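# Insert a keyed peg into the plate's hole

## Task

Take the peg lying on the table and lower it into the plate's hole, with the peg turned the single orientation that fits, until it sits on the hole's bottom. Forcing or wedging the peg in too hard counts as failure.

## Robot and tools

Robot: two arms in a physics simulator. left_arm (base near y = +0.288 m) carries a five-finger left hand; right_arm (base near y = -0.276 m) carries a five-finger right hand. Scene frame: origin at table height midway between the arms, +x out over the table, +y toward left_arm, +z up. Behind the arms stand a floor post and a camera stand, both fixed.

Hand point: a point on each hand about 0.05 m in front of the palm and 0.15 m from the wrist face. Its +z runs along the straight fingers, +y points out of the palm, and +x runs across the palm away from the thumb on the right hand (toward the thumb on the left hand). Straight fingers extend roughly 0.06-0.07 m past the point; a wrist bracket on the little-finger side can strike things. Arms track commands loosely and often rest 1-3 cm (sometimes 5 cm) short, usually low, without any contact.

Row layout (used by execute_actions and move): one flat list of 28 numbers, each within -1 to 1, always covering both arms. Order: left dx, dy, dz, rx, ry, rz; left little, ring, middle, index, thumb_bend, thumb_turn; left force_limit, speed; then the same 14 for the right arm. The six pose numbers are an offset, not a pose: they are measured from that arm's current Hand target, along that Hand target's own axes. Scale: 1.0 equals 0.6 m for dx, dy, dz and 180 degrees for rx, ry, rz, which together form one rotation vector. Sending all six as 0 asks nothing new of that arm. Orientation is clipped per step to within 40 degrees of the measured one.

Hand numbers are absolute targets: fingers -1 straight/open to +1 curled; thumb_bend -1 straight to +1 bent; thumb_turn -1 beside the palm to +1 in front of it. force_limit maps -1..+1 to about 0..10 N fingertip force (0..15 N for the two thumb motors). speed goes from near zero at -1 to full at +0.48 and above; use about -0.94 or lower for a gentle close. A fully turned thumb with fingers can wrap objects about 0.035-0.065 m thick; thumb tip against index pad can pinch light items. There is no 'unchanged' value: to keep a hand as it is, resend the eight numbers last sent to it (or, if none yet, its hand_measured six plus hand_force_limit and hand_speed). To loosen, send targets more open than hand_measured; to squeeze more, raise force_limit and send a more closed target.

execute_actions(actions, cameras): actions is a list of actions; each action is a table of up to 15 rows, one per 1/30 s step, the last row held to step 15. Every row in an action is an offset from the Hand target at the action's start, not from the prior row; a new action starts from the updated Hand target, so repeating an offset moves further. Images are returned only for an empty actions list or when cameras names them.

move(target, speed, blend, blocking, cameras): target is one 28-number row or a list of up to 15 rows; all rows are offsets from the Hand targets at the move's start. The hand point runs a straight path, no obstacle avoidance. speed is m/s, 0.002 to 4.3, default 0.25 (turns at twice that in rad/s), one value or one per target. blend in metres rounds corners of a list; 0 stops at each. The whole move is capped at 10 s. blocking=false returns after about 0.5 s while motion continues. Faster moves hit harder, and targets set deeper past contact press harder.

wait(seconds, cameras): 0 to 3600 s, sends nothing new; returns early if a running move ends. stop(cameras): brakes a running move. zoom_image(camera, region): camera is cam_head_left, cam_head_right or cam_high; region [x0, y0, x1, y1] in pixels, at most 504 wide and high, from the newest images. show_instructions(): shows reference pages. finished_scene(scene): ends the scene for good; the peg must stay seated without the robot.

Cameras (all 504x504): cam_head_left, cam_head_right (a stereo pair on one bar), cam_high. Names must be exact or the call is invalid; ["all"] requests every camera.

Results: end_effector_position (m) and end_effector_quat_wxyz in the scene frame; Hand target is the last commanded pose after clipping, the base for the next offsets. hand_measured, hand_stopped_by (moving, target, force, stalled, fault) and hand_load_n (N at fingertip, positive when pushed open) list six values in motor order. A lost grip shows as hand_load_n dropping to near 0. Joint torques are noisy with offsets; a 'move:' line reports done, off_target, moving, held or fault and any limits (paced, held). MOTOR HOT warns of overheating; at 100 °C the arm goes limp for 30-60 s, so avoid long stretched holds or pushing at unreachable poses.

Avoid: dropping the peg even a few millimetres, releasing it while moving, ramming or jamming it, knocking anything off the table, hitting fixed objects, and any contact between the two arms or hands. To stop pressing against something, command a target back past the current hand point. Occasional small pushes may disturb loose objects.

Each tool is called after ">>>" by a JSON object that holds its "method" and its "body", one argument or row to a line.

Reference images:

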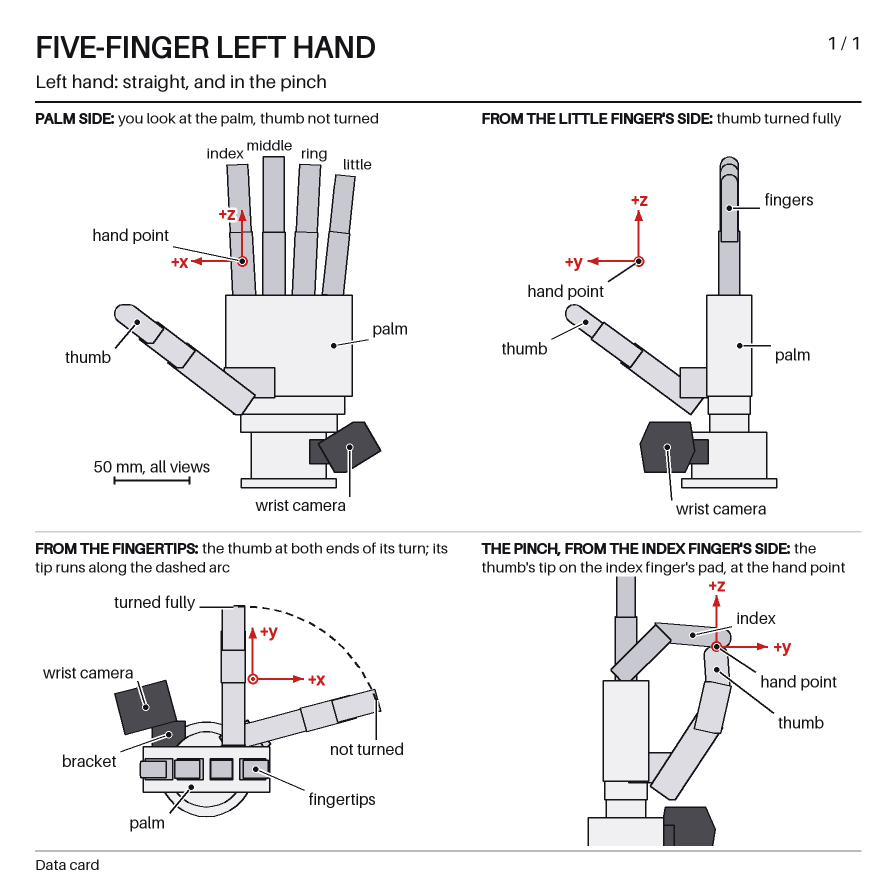

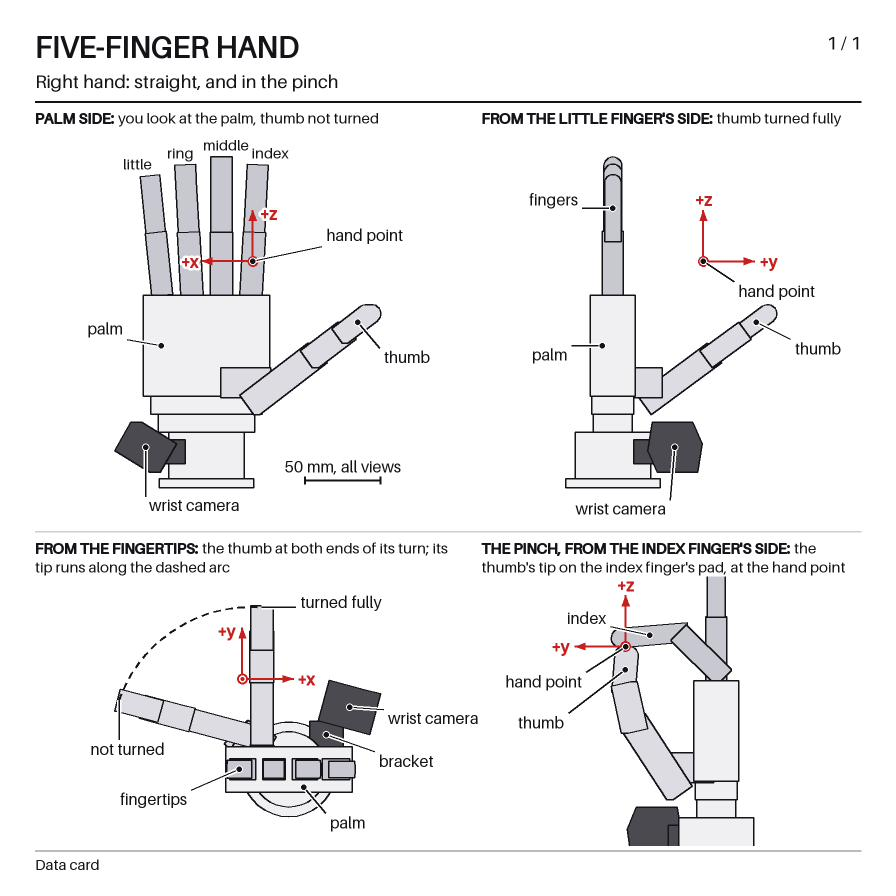

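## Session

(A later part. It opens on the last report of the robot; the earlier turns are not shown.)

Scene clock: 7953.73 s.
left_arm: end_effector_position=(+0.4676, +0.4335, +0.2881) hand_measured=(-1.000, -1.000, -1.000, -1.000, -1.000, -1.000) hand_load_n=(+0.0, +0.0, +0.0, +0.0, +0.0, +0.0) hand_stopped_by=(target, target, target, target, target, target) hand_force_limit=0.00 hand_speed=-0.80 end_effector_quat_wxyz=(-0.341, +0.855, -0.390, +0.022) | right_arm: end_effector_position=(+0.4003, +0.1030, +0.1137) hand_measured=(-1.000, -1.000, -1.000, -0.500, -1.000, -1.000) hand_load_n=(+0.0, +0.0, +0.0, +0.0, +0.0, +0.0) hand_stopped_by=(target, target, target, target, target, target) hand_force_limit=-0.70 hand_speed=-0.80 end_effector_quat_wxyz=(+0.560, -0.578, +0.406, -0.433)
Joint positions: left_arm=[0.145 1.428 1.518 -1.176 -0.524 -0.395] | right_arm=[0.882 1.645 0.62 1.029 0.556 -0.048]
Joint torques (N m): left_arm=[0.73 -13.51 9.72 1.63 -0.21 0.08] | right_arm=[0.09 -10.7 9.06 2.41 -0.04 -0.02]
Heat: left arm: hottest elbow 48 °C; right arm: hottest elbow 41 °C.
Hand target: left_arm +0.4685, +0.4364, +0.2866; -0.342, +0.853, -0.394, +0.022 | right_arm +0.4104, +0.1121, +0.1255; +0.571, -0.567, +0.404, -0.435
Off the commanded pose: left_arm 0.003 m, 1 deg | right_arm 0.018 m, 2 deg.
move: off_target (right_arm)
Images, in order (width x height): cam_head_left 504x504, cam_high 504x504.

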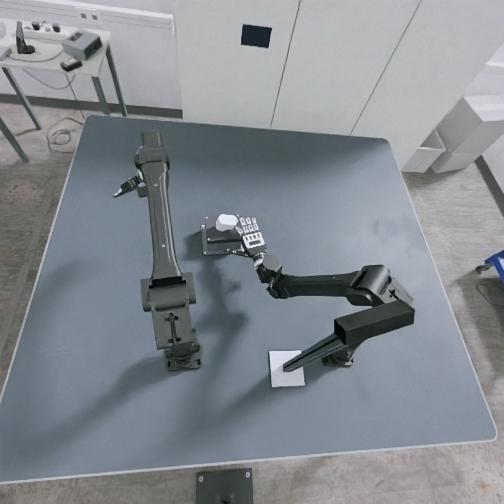

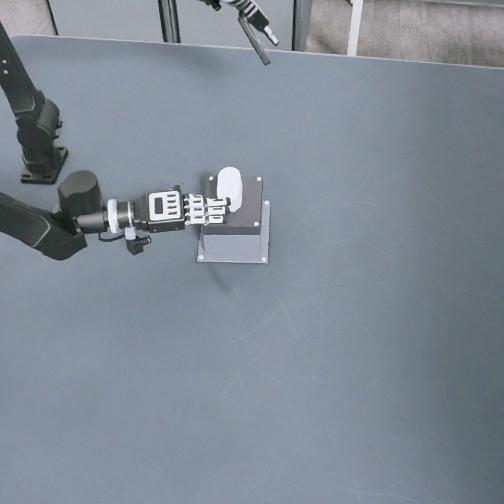

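>>> {"method": "move", "body": {
  "target": [
    [0,0,0,0,0,0,-1,-1,-1,-1,-1,-1,0,-0.8,-0.005,-0.003,0,0.0001,-0.0045,0,-1,-1,-1,-0.5,-1,-1,-0.7,-0.8]
  ],
  "speed": 0.02,
  "cameras": ["cam_high", "cam_head_left"]
}}

>>> {"method": "zoom_image", "body": {
  "camera": "cam_high",
  "region": [200, 160, 250, 210]
}}

>>> {"method": "zoom_image", "body": {
  "camera": "cam_head_left",
  "region": [210, 205, 250, 245]
}}

Scene clock: 7966.43 s.
left_arm: end_effector_position=(+0.4676, +0.4335, +0.2881) hand_measured=(-1.000, -1.000, -1.000, -1.000, -1.000, -1.000) hand_load_n=(+0.0, +0.0, +0.0, +0.0, +0.0, +0.0) hand_stopped_by=(target, target, target, target, target, target) hand_force_limit=0.00 hand_speed=-0.80 end_effector_quat_wxyz=(-0.341, +0.855, -0.390, +0.022) | right_arm: end_effector_position=(+0.3996, +0.1044, +0.1137) hand_measured=(-1.000, -1.000, -1.000, -0.500, -1.000, -1.000) hand_load_n=(+0.0, +0.0, +0.0, -0.5, +0.0, -0.5) hand_stopped_by=(target, target, target, target, target, target) hand_force_limit=-0.70 hand_speed=-0.80 end_effector_quat_wxyz=(+0.562, -0.579, +0.403, -0.431)
Joint positions: left_arm=[0.145 1.428 1.518 -1.176 -0.524 -0.395] | right_arm=[0.882 1.645 0.62 1.029 0.548 -0.048]
Joint torques (N m): left_arm=[0.73 -13.51 9.72 1.63 -0.21 0.07] | right_arm=[0.09 -10.99 9.26 2.09 -0.23 -0.02]
Heat: left arm: hottest elbow 48 °C; right arm: hottest elbow 41 °C.
Hand target: left_arm +0.4685, +0.4364, +0.2866; -0.342, +0.853, -0.394, +0.022 | right_arm +0.4095, +0.1150, +0.1272; +0.573, -0.570, +0.400, -0.431
Off the commanded pose: left_arm 0.003 m, 1 deg | right_arm 0.020 m, 2 deg.
move: off_target (right_arm)
Images, in order (width x height): cam_head_left 504x504, cam_high 504x504.

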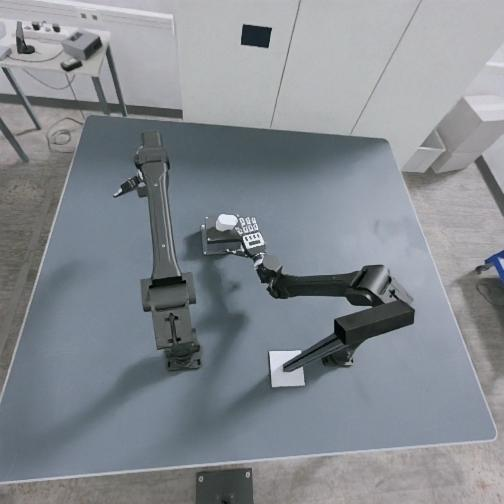

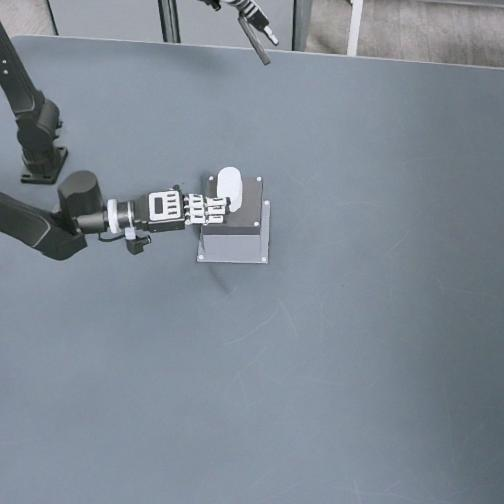

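Scaled by 10.080.

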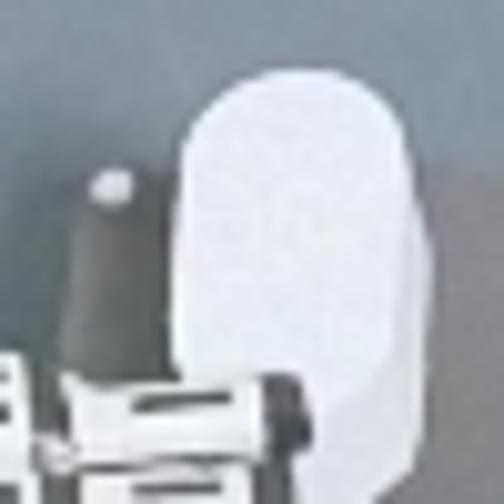

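Scaled by 12.600.

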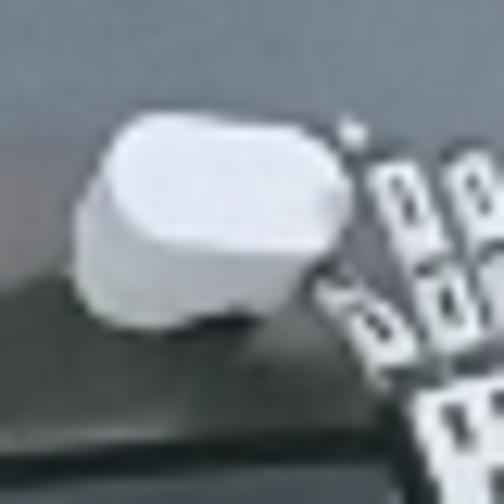

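>>> {"method": "move", "body": {
  "target": [
    [0,0,0,0,0,0,-1,-1,-1,-1,-1,-1,0,-0.8,-0.005,0,0,0.0001,-0.0045,0,-1,-1,-1,-0.5,-1,-1,-0.7,-0.8]
  ],
  "speed": 0.02,
  "cameras": ["cam_high", "cam_head_left"]
}}

>>> {"method": "zoom_image", "body": {
  "camera": "cam_high",
  "region": [200, 160, 250, 210]
}}

>>> {"method": "zoom_image", "body": {
  "camera": "cam_head_left",
  "region": [210, 205, 250, 245]
}}

Scene clock: 7977.80 s.
left_arm: end_effector_position=(+0.4676, +0.4335, +0.2881) hand_measured=(-1.000, -1.000, -1.000, -1.000, -1.000, -1.000) hand_load_n=(+0.0, +0.0, +0.0, +0.0, +0.0, +0.0) hand_stopped_by=(target, target, target, target, target, target) hand_force_limit=0.00 hand_speed=-0.80 end_effector_quat_wxyz=(-0.341, +0.855, -0.390, +0.022) | right_arm: end_effector_position=(+0.3998, +0.1048, +0.1137) hand_measured=(-1.000, -1.000, -1.000, -0.500, -1.000, -1.000) hand_load_n=(+0.0, +0.0, +0.0, -1.0, +0.0, +0.0) hand_stopped_by=(target, target, target, target, target, target) hand_force_limit=-0.70 hand_speed=-0.80 end_effector_quat_wxyz=(+0.563, -0.581, +0.401, -0.429)
Joint positions: left_arm=[0.145 1.428 1.518 -1.176 -0.524 -0.395] | right_arm=[0.88 1.645 0.62 1.029 0.539 -0.048]
Joint torques (N m): left_arm=[0.73 -13.51 9.72 1.63 -0.21 0.08] | right_arm=[0.44 -10.99 9.36 2.07 -0.45 -0.02]
Heat: left arm: hottest elbow 48 °C; right arm: hottest elbow 41 °C.
Hand target: left_arm +0.4685, +0.4364, +0.2866; -0.342, +0.853, -0.394, +0.022 | right_arm +0.4086, +0.1178, +0.1271; +0.576, -0.573, +0.396, -0.427
Off the commanded pose: left_arm 0.003 m, 1 deg | right_arm 0.021 m, 2 deg.
move: off_target (right_arm)
Images, in order (width x height): cam_head_left 504x504, cam_high 504x504.

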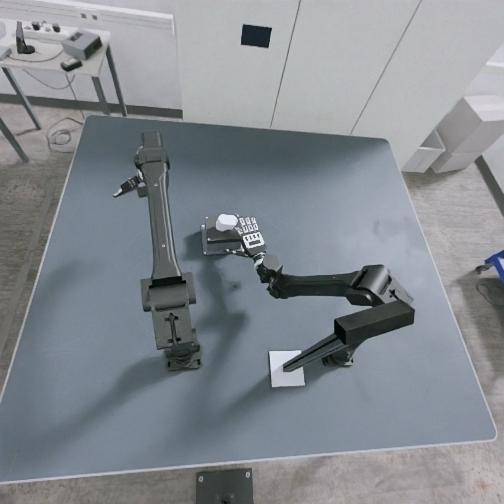

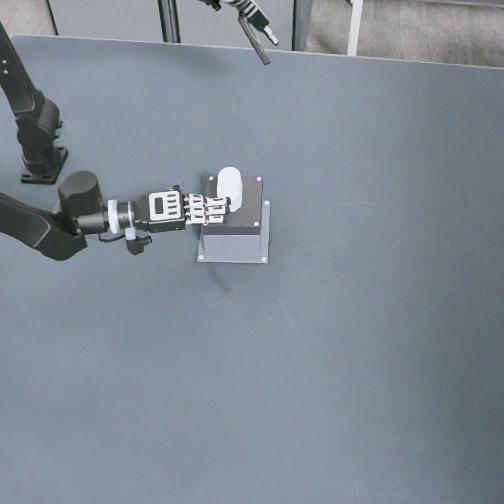

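Scaled by 10.080.

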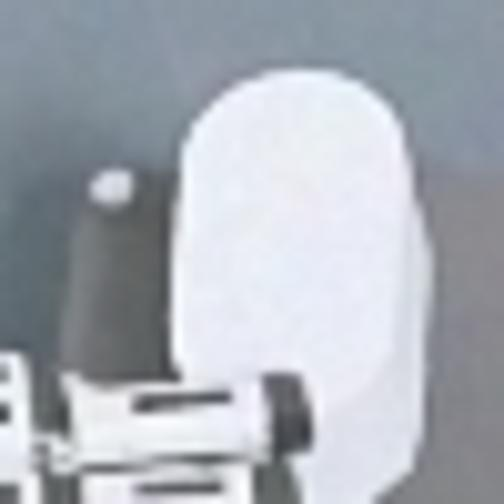

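Scaled by 12.600.

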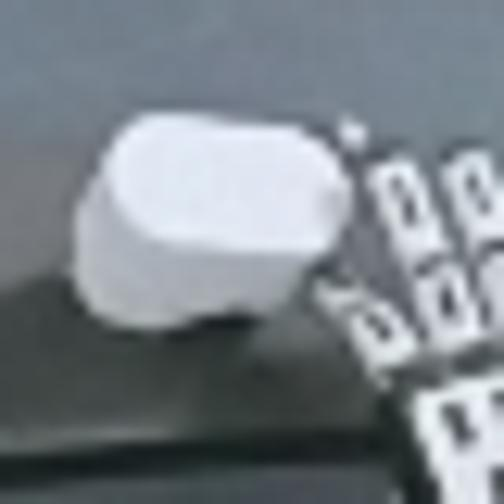

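>>> {"method": "move", "body": {
  "target": [
    [0,0,0,0,0,0,-1,-1,-1,-1,-1,-1,0,-0.8,-0.008,0,0,0.0001,-0.0045,0,-1,-1,-1,-0.5,-1,-1,-0.7,-0.8]
  ],
  "speed": 0.02,
  "cameras": ["cam_high", "cam_head_left"]
}}

>>> {"method": "zoom_image", "body": {
  "camera": "cam_high",
  "region": [200, 160, 250, 210]
}}

>>> {"method": "zoom_image", "body": {
  "camera": "cam_head_left",
  "region": [210, 205, 250, 245]
}}

Scene clock: 7987.63 s.
left_arm: end_effector_position=(+0.4676, +0.4335, +0.2881) hand_measured=(-1.000, -1.000, -1.000, -1.000, -1.000, -1.000) hand_load_n=(+0.0, +0.0, +0.0, +0.0, +0.0, +0.0) hand_stopped_by=(target, target, target, target, target, target) hand_force_limit=0.00 hand_speed=-0.80 end_effector_quat_wxyz=(-0.341, +0.855, -0.390, +0.022) | right_arm: end_effector_position=(+0.3994, +0.1058, +0.1137) hand_measured=(-1.000, -1.000, -1.000, -0.500, -1.000, -1.000) hand_load_n=(+0.0, +0.0, +0.0, -1.0, +0.0, +0.0) hand_stopped_by=(target, target, target, target, target, target) hand_force_limit=-0.70 hand_speed=-0.80 end_effector_quat_wxyz=(+0.565, -0.582, +0.400, -0.428)
Joint positions: left_arm=[0.145 1.428 1.518 -1.176 -0.524 -0.395] | right_arm=[0.879 1.645 0.62 1.029 0.533 -0.048]
Joint torques (N m): left_arm=[0.73 -13.51 9.73 1.62 -0.21 0.07] | right_arm=[0.79 -10.81 9.63 2 -0.55 -0.01]
Heat: left arm: hottest elbow 48 °C; right arm: hottest elbow 41 °C.
Hand target: left_arm +0.4685, +0.4364, +0.2866; -0.342, +0.853, -0.394, +0.022 | right_arm +0.4071, +0.1223, +0.1269; +0.579, -0.576, +0.392, -0.423
Off the commanded pose: left_arm 0.003 m, 1 deg | right_arm 0.023 m, 2 deg.
move: off_target (right_arm)
Images, in order (width x height): cam_head_left 504x504, cam_high 504x504.

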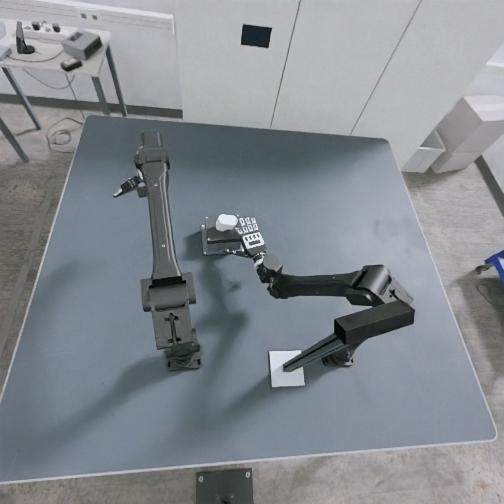

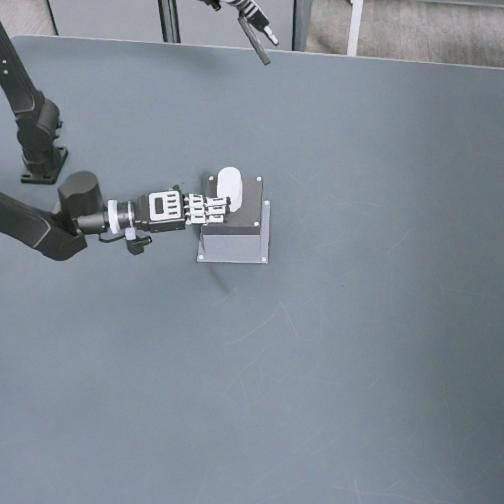

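Scaled by 10.080.

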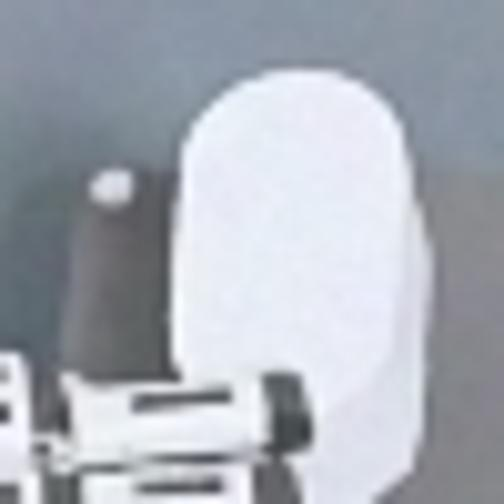

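Scaled by 12.600.

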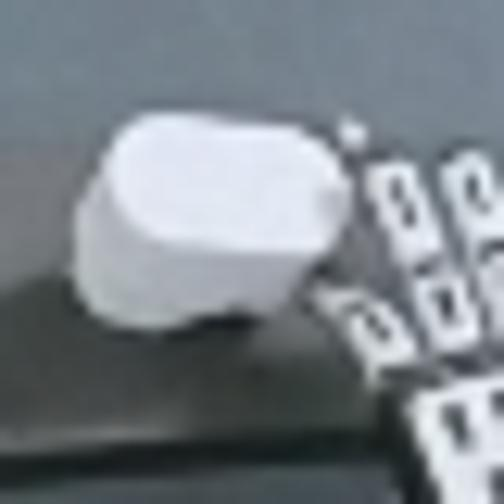

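>>> {"method": "move", "body": {
  "target": [
    [0,0,0,0,0,0,-1,-1,-1,-1,-1,-1,0,-0.8,0.012,0,0,-0.0003,0.01,0,-1,-1,-1,-0.5,-1,-1,-0.7,-0.5],
    [0,0,0,0,0,0,-1,-1,-1,-1,-1,-1,0,-0.8,0.0121,0,0,-0.0003,0.01,0,-1,-1,-1,-0.75,-1,-1,-0.7,-0.5]
  ],
  "speed": 0.02,
  "cameras": ["cam_high", "cam_head_left"]
}}

>>> {"method": "zoom_image", "body": {
  "camera": "cam_high",
  "region": [200, 160, 250, 210]
}}

>>> {"method": "zoom_image", "body": {
  "camera": "cam_head_left",
  "region": [210, 205, 250, 245]
}}

Scene clock: 8007.13 s.
left_arm: end_effector_position=(+0.4676, +0.4335, +0.2881) hand_measured=(-1.000, -1.000, -1.000, -1.000, -1.000, -1.000) hand_load_n=(+0.0, +0.0, +0.0, +0.0, +0.0, -0.5) hand_stopped_by=(target, target, target, target, target, target) hand_force_limit=0.00 hand_speed=-0.80 end_effector_quat_wxyz=(-0.341, +0.855, -0.390, +0.022) | right_arm: end_effector_position=(+0.4003, +0.1039, +0.1132) hand_measured=(-1.000, -1.000, -1.000, -0.750, -1.000, -1.000) hand_load_n=(+0.0, +0.0, +0.0, +0.0, +0.0, +0.0) hand_stopped_by=(target, target, target, target, target, target) hand_force_limit=-0.70 hand_speed=-0.50 end_effector_quat_wxyz=(+0.562, -0.580, +0.403, -0.430)
Joint positions: left_arm=[0.145 1.428 1.518 -1.176 -0.524 -0.395] | right_arm=[0.879 1.646 0.62 1.028 0.543 -0.048]
Joint torques (N m): left_arm=[0.73 -13.51 9.72 1.63 -0.21 0.07] | right_arm=[0.56 -10.99 9.4 2.1 0.13 -0.01]
Heat: left arm: hottest elbow 48 °C; right arm: hottest elbow 41 °C.
Hand target: left_arm +0.4685, +0.4364, +0.2866; -0.342, +0.853, -0.394, +0.022 | right_arm +0.4095, +0.1155, +0.1272; +0.573, -0.570, +0.401, -0.432
Off the commanded pose: left_arm 0.003 m, 1 deg | right_arm 0.020 m, 2 deg.
move: off_target (right_arm); target 2's new numbers were sent with right_arm's hand 0.020 m and 2 deg from that target
Images, in order (width x height): cam_head_left 504x504, cam_high 504x504.

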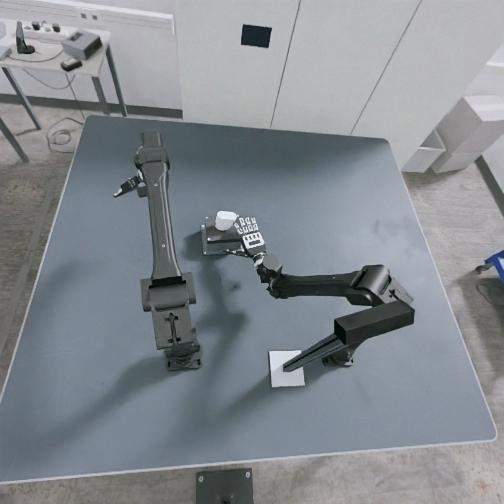

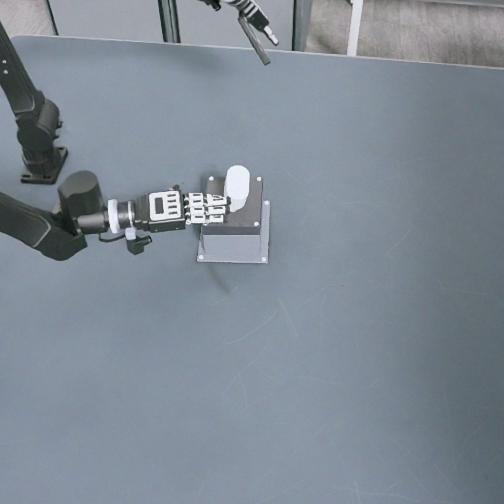

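Scaled by 10.080.

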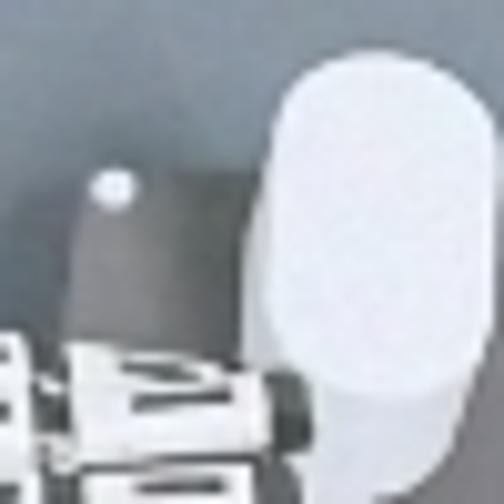

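Scaled by 12.600.

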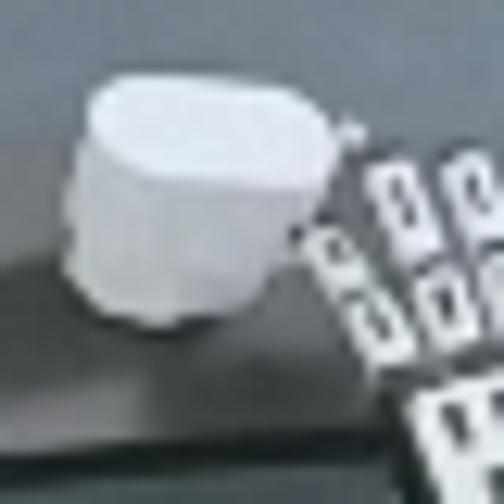

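>>> {"method": "zoom_image", "body": {
  "camera": "cam_high",
  "region": [205, 160, 260, 215]
}}

>>> {"method": "wait", "body": {
  "seconds": 0.1,
  "cameras": ["all"]
}}

>>> {"method": "zoom_image", "body": {
  "camera": "cam_head_right",
  "region": [205, 200, 255, 250]
}}

>>> {"method": "zoom_image", "body": {
  "camera": "cam_head_left",
  "region": [205, 205, 245, 245]
}}

Scaled by 9.164.

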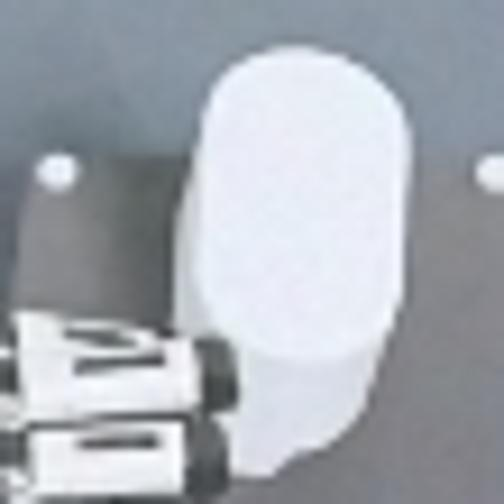

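Scene clock: 8014.80 s.
left_arm: end_effector_position=(+0.4676, +0.4335, +0.2881) hand_measured=(-1.000, -1.000, -1.000, -1.000, -1.000, -1.000) hand_load_n=(+0.0, +0.0, +0.0, +0.0, -0.5, +0.0) hand_stopped_by=(target, target, target, target, target, target) hand_force_limit=0.00 hand_speed=-0.80 end_effector_quat_wxyz=(-0.341, +0.855, -0.390, +0.022) | right_arm: end_effector_position=(+0.4003, +0.1039, +0.1132) hand_measured=(-1.000, -1.000, -1.000, -0.750, -1.000, -1.000) hand_load_n=(+0.0, +0.0, +0.0, +0.0, +0.0, +0.0) hand_stopped_by=(target, target, target, target, target, target) hand_force_limit=-0.70 hand_speed=-0.50 end_effector_quat_wxyz=(+0.562, -0.580, +0.403, -0.430)
Joint positions: left_arm=[0.145 1.428 1.518 -1.176 -0.524 -0.395] | right_arm=[0.879 1.646 0.62 1.028 0.543 -0.048]
Joint torques (N m): left_arm=[0.67 -13.51 9.72 1.63 -0.21 0.08] | right_arm=[0.62 -10.99 9.4 2.11 0.13 -0.02]
Heat: left arm: hottest elbow 48 °C; right arm: hottest elbow 41 °C.
Hand target: left_arm +0.4685, +0.4364, +0.2866; -0.342, +0.853, -0.394, +0.022 | right_arm +0.4095, +0.1155, +0.1272; +0.573, -0.570, +0.401, -0.432
Off the commanded pose: left_arm 0.003 m, 1 deg | right_arm 0.020 m, 2 deg.
wait: 0.10 s; at rest from the start

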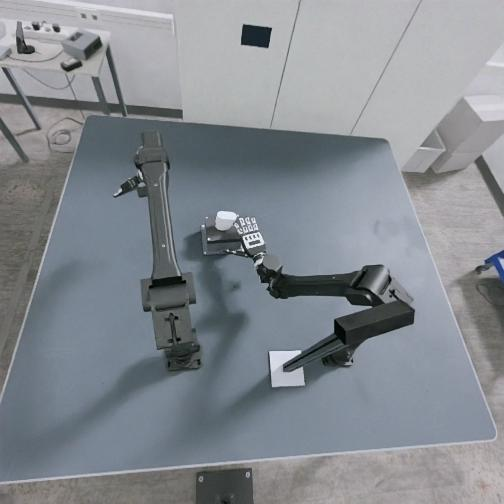

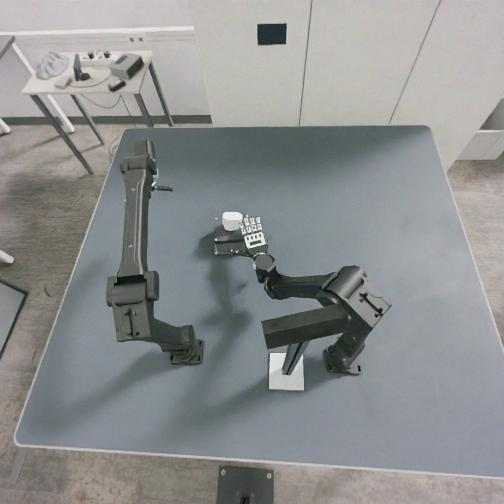

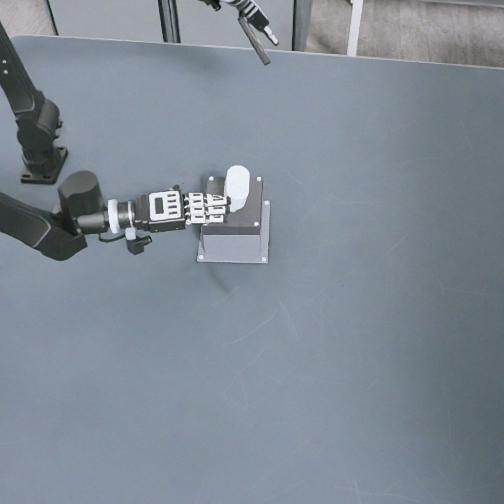

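Scaled by 10.080.

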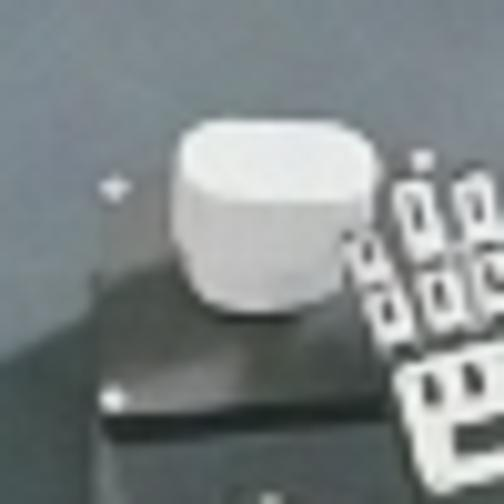

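Scaled by 12.600.

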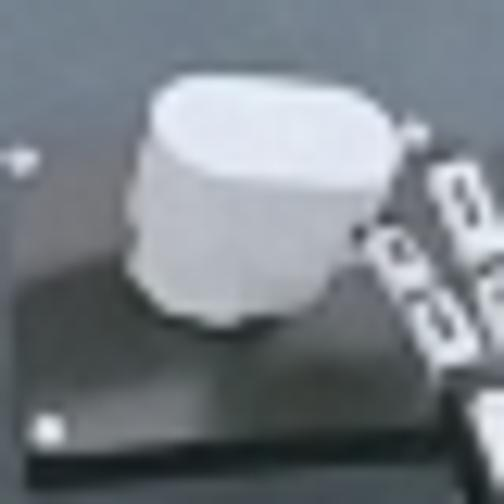

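>>> {"method": "move", "body": {
  "target": [
    [0,0,0,0,0,0,-1,-1,-1,-1,-1,-1,0,-0.8,0.012,0,0,-0.0003,0.012,0,-1,-1,-1,-0.75,-1,-1,-0.7,-0.5]
  ],
  "speed": 0.015,
  "cameras": ["all"]
}}

>>> {"method": "zoom_image", "body": {
  "camera": "cam_high",
  "region": [205, 160, 260, 215]
}}

>>> {"method": "zoom_image", "body": {
  "camera": "cam_head_left",
  "region": [205, 205, 245, 245]
}}

Scene clock: 8047.00 s.
left_arm: end_effector_position=(+0.4676, +0.4335, +0.2881) hand_measured=(-1.000, -1.000, -1.000, -1.000, -1.000, -1.000) hand_load_n=(+0.0, +0.0, +0.0, +0.0, +0.0, +0.0) hand_stopped_by=(target, target, target, target, target, target) hand_force_limit=0.00 hand_speed=-0.80 end_effector_quat_wxyz=(-0.341, +0.855, -0.390, +0.022) | right_arm: end_effector_position=(+0.4033, +0.0974, +0.1132) hand_measured=(-1.000, -1.000, -1.000, -0.750, -1.000, -1.000) hand_load_n=(+0.0, +0.0, +0.0, +0.0, +0.0, +0.0) hand_stopped_by=(target, target, target, target, target, target) hand_force_limit=-0.70 hand_speed=-0.50 end_effector_quat_wxyz=(+0.554, -0.573, +0.413, -0.441)
Joint positions: left_arm=[0.145 1.428 1.518 -1.176 -0.524 -0.395] | right_arm=[0.879 1.646 0.62 1.028 0.58 -0.048]
Joint torques (N m): left_arm=[0.73 -13.45 9.72 1.63 -0.21 0.08] | right_arm=[0.73 -11.05 9.21 2.15 0.2 -0.02]
Heat: left arm: hottest elbow 48 °C; right arm: hottest elbow 41 °C.
Hand target: left_arm +0.4685, +0.4364, +0.2866; -0.342, +0.853, -0.394, +0.022 | right_arm +0.4117, +0.1087, +0.1275; +0.565, -0.562, +0.412, -0.442
Off the commanded pose: left_arm 0.003 m, 1 deg | right_arm 0.020 m, 2 deg.
move: off_target (right_arm)

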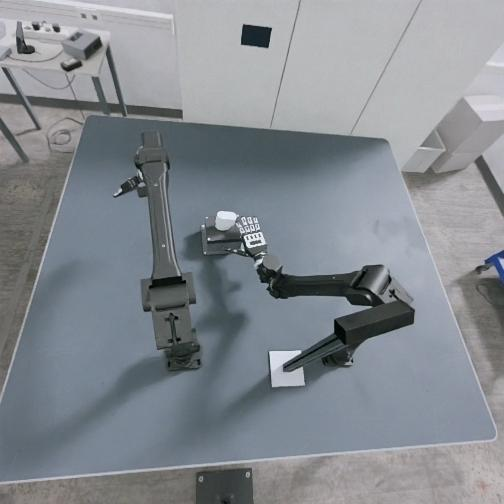

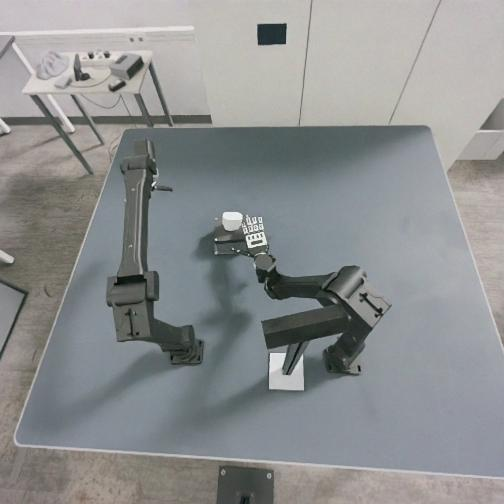

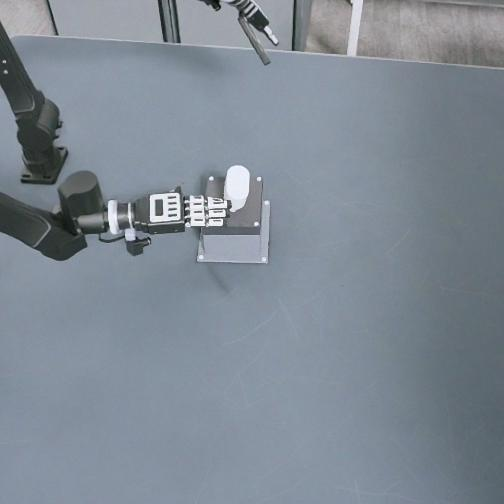

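Scaled by 9.164.

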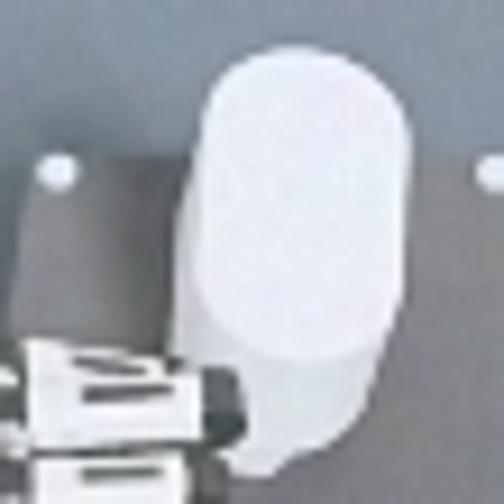

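Scaled by 12.600.

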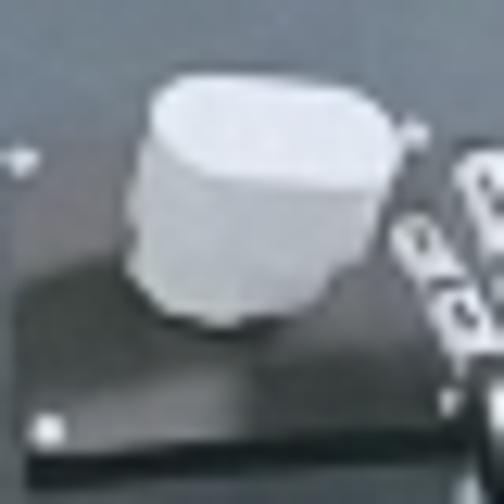

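>>> {"method": "move", "body": {
  "target": [
    [0,0,0,0,0,0,-1,-1,-1,-1,-1,-1,0,-0.8,0.09,0,0,0,0,0,-1,-1,-1,-0.75,-1,-1,-0.7,-0.5]
  ],
  "speed": 0.06,
  "cameras": ["all"]
}}

>>> {"method": "zoom_image", "body": {
  "camera": "cam_high",
  "region": [195, 155, 275, 235]
}}

>>> {"method": "zoom_image", "body": {
  "camera": "cam_high",
  "region": [216, 160, 256, 216]
}}

>>> {"method": "zoom_image", "body": {
  "camera": "cam_head_left",
  "region": [200, 205, 245, 245]
}}

>>> {"method": "zoom_image", "body": {
  "camera": "cam_head_right",
  "region": [210, 205, 255, 245]
}}

Scene clock: 8059.37 s.
left_arm: end_effector_position=(+0.4676, +0.4335, +0.2881) hand_measured=(-1.000, -1.000, -1.000, -1.000, -1.000, -1.000) hand_load_n=(+0.0, +0.0, +0.0, +0.0, -0.5, +0.0) hand_stopped_by=(target, target, target, target, target, target) hand_force_limit=0.00 hand_speed=-0.80 end_effector_quat_wxyz=(-0.341, +0.855, -0.390, +0.022) | right_arm: end_effector_position=(+0.4251, +0.0596, +0.1157) hand_measured=(-1.000, -1.000, -1.000, -0.750, -1.000, -1.000) hand_load_n=(+0.0, +0.0, -0.5, +0.0, +0.0, +0.0) hand_stopped_by=(target, target, target, target, target, target) hand_force_limit=-0.70 hand_speed=-0.50 end_effector_quat_wxyz=(+0.554, -0.574, +0.413, -0.440)
Joint positions: left_arm=[0.145 1.428 1.518 -1.176 -0.524 -0.395] | right_arm=[0.769 1.614 0.588 1.028 0.467 -0.048]
Joint torques (N m): left_arm=[0.67 -13.51 9.7 1.63 -0.21 0.08] | right_arm=[-0.09 -12.57 5.56 2.84 -0.04 0.02]
Heat: left arm: hottest elbow 48 °C; right arm: hottest elbow 41 °C.
Hand target: left_arm +0.4685, +0.4364, +0.2866; -0.342, +0.853, -0.394, +0.022 | right_arm +0.4263, +0.0566, +0.1291; +0.565, -0.562, +0.412, -0.442
Off the commanded pose: left_arm 0.003 m, 1 deg | right_arm 0.014 m, 2 deg.
move: off_target (right_arm)

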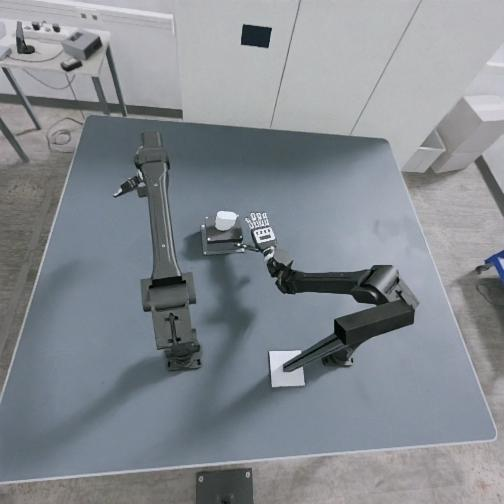

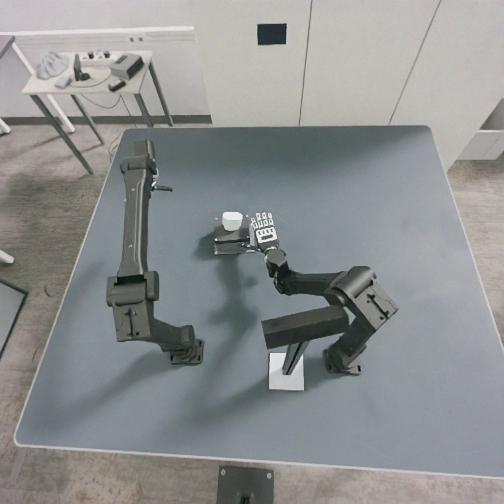

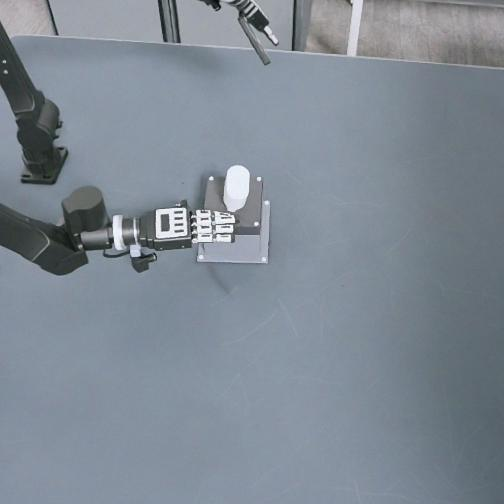

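Scaled by 6.300.

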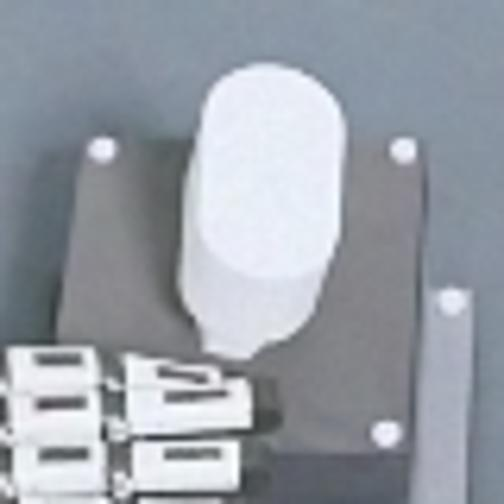

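Scaled by 9.000.

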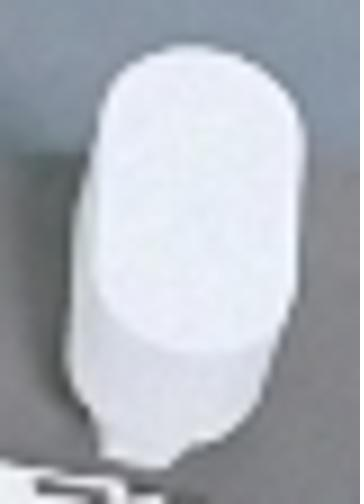

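Scaled by 11.200.

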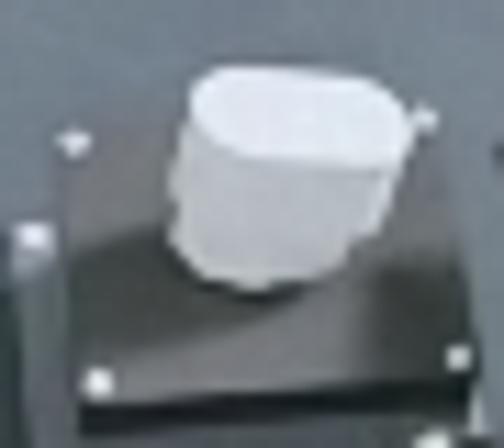

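Scaled by 11.200.

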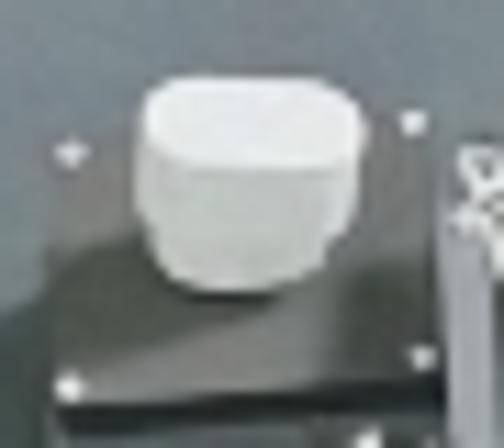

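>>> {"method": "move", "body": {
  "target": [
    [0,0,0,0,0,0,-1,-1,-1,-1,-1,-1,0,-0.8,0.0068,-0.2165,0.0063,0,0,0,-1,-1,-1,-1,-1,-1,-0.7,-0.5],
    [0,0,0,0,0,0,-1,-1,-1,-1,-1,-1,0,-0.8,-0.1407,-0.2173,0.1402,-0.001,0.0328,-0.001,-1,-1,-1,-1,-1,-1,-0.7,-0.5]
  ],
  "speed": 0.1,
  "cameras": ["all"]
}}

>>> {"method": "zoom_image", "body": {
  "camera": "cam_high",
  "region": [180, 110, 280, 210]
}}

>>> {"method": "zoom_image", "body": {
  "camera": "cam_head_left",
  "region": [190, 170, 260, 240]
}}

Scene clock: 8135.80 s.
left_arm: end_effector_position=(+0.4676, +0.4335, +0.2881) hand_measured=(-1.000, -1.000, -1.000, -1.000, -1.000, -1.000) hand_load_n=(+0.0, +0.0, +0.0, -0.5, +0.0, +0.0) hand_stopped_by=(target, target, target, target, target, target) hand_force_limit=0.00 hand_speed=-0.80 end_effector_quat_wxyz=(-0.341, +0.855, -0.390, +0.022) | right_arm: end_effector_position=(+0.4706, +0.1498, +0.2344) hand_measured=(-1.000, -1.000, -1.000, -1.000, -1.000, -1.000) hand_load_n=(+0.0, +0.0, +0.0, -0.5, +0.0, -0.5) hand_stopped_by=(target, target, target, target, target, target) hand_force_limit=-0.70 hand_speed=-0.50 end_effector_quat_wxyz=(+0.528, -0.553, +0.443, -0.469)
Joint positions: left_arm=[0.145 1.428 1.518 -1.176 -0.524 -0.395] | right_arm=[0.883 1.573 0.991 0.578 0.688 -0.048]
Joint torques (N m): left_arm=[0.73 -13.51 9.72 1.62 -0.21 0.07] | right_arm=[0.5 -12.75 13.82 1.88 0.26 -0.07]
Heat: left arm: hottest elbow 48 °C; right arm: hottest elbow 40 °C.
Hand target: left_arm +0.4685, +0.4364, +0.2866; -0.342, +0.853, -0.394, +0.022 | right_arm +0.4796, +0.1636, +0.2594; +0.541, -0.540, +0.441, -0.471
Off the commanded pose: left_arm 0.003 m, 1 deg | right_arm 0.030 m, 2 deg.
move: off_target (right_arm)

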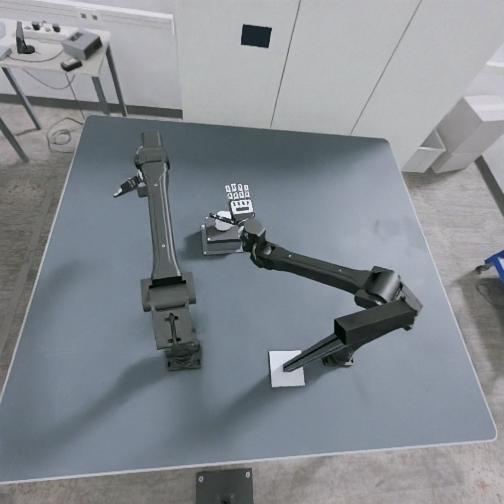

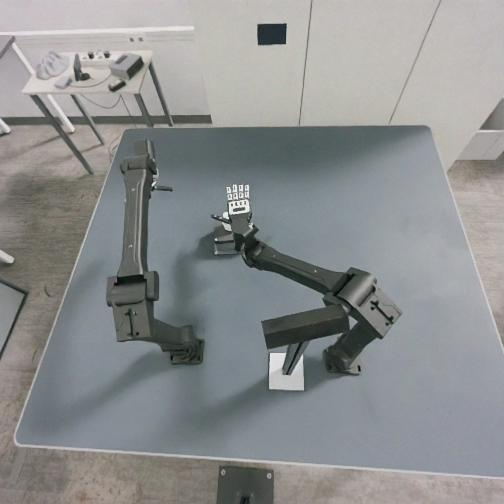

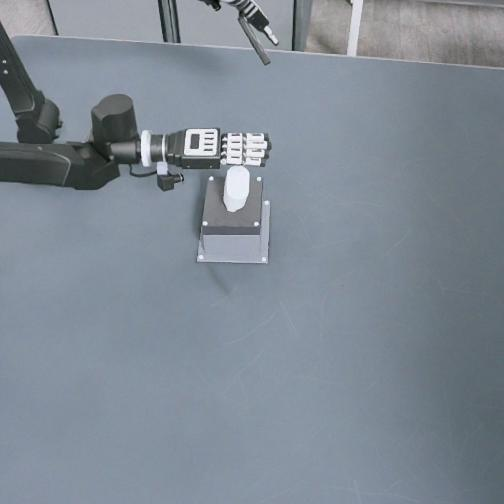

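Scaled by 5.040.

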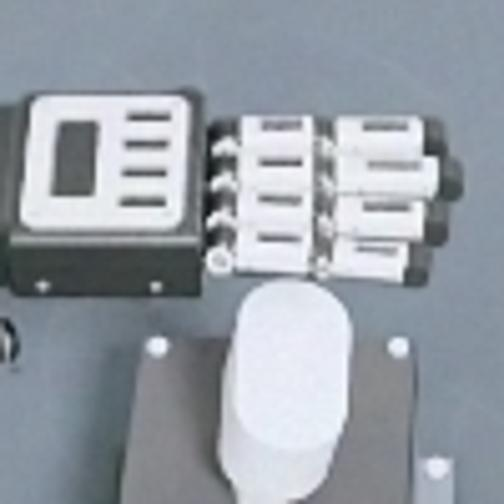

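Scaled by 7.200.

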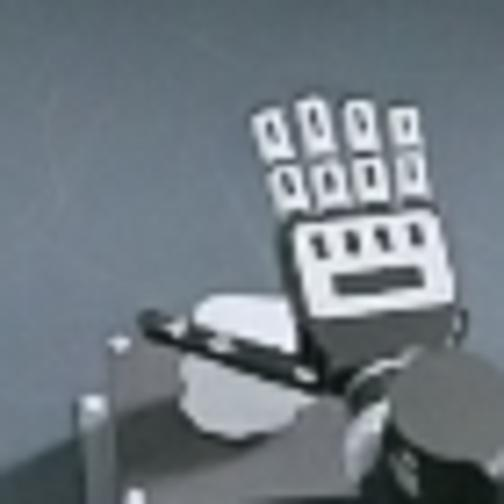

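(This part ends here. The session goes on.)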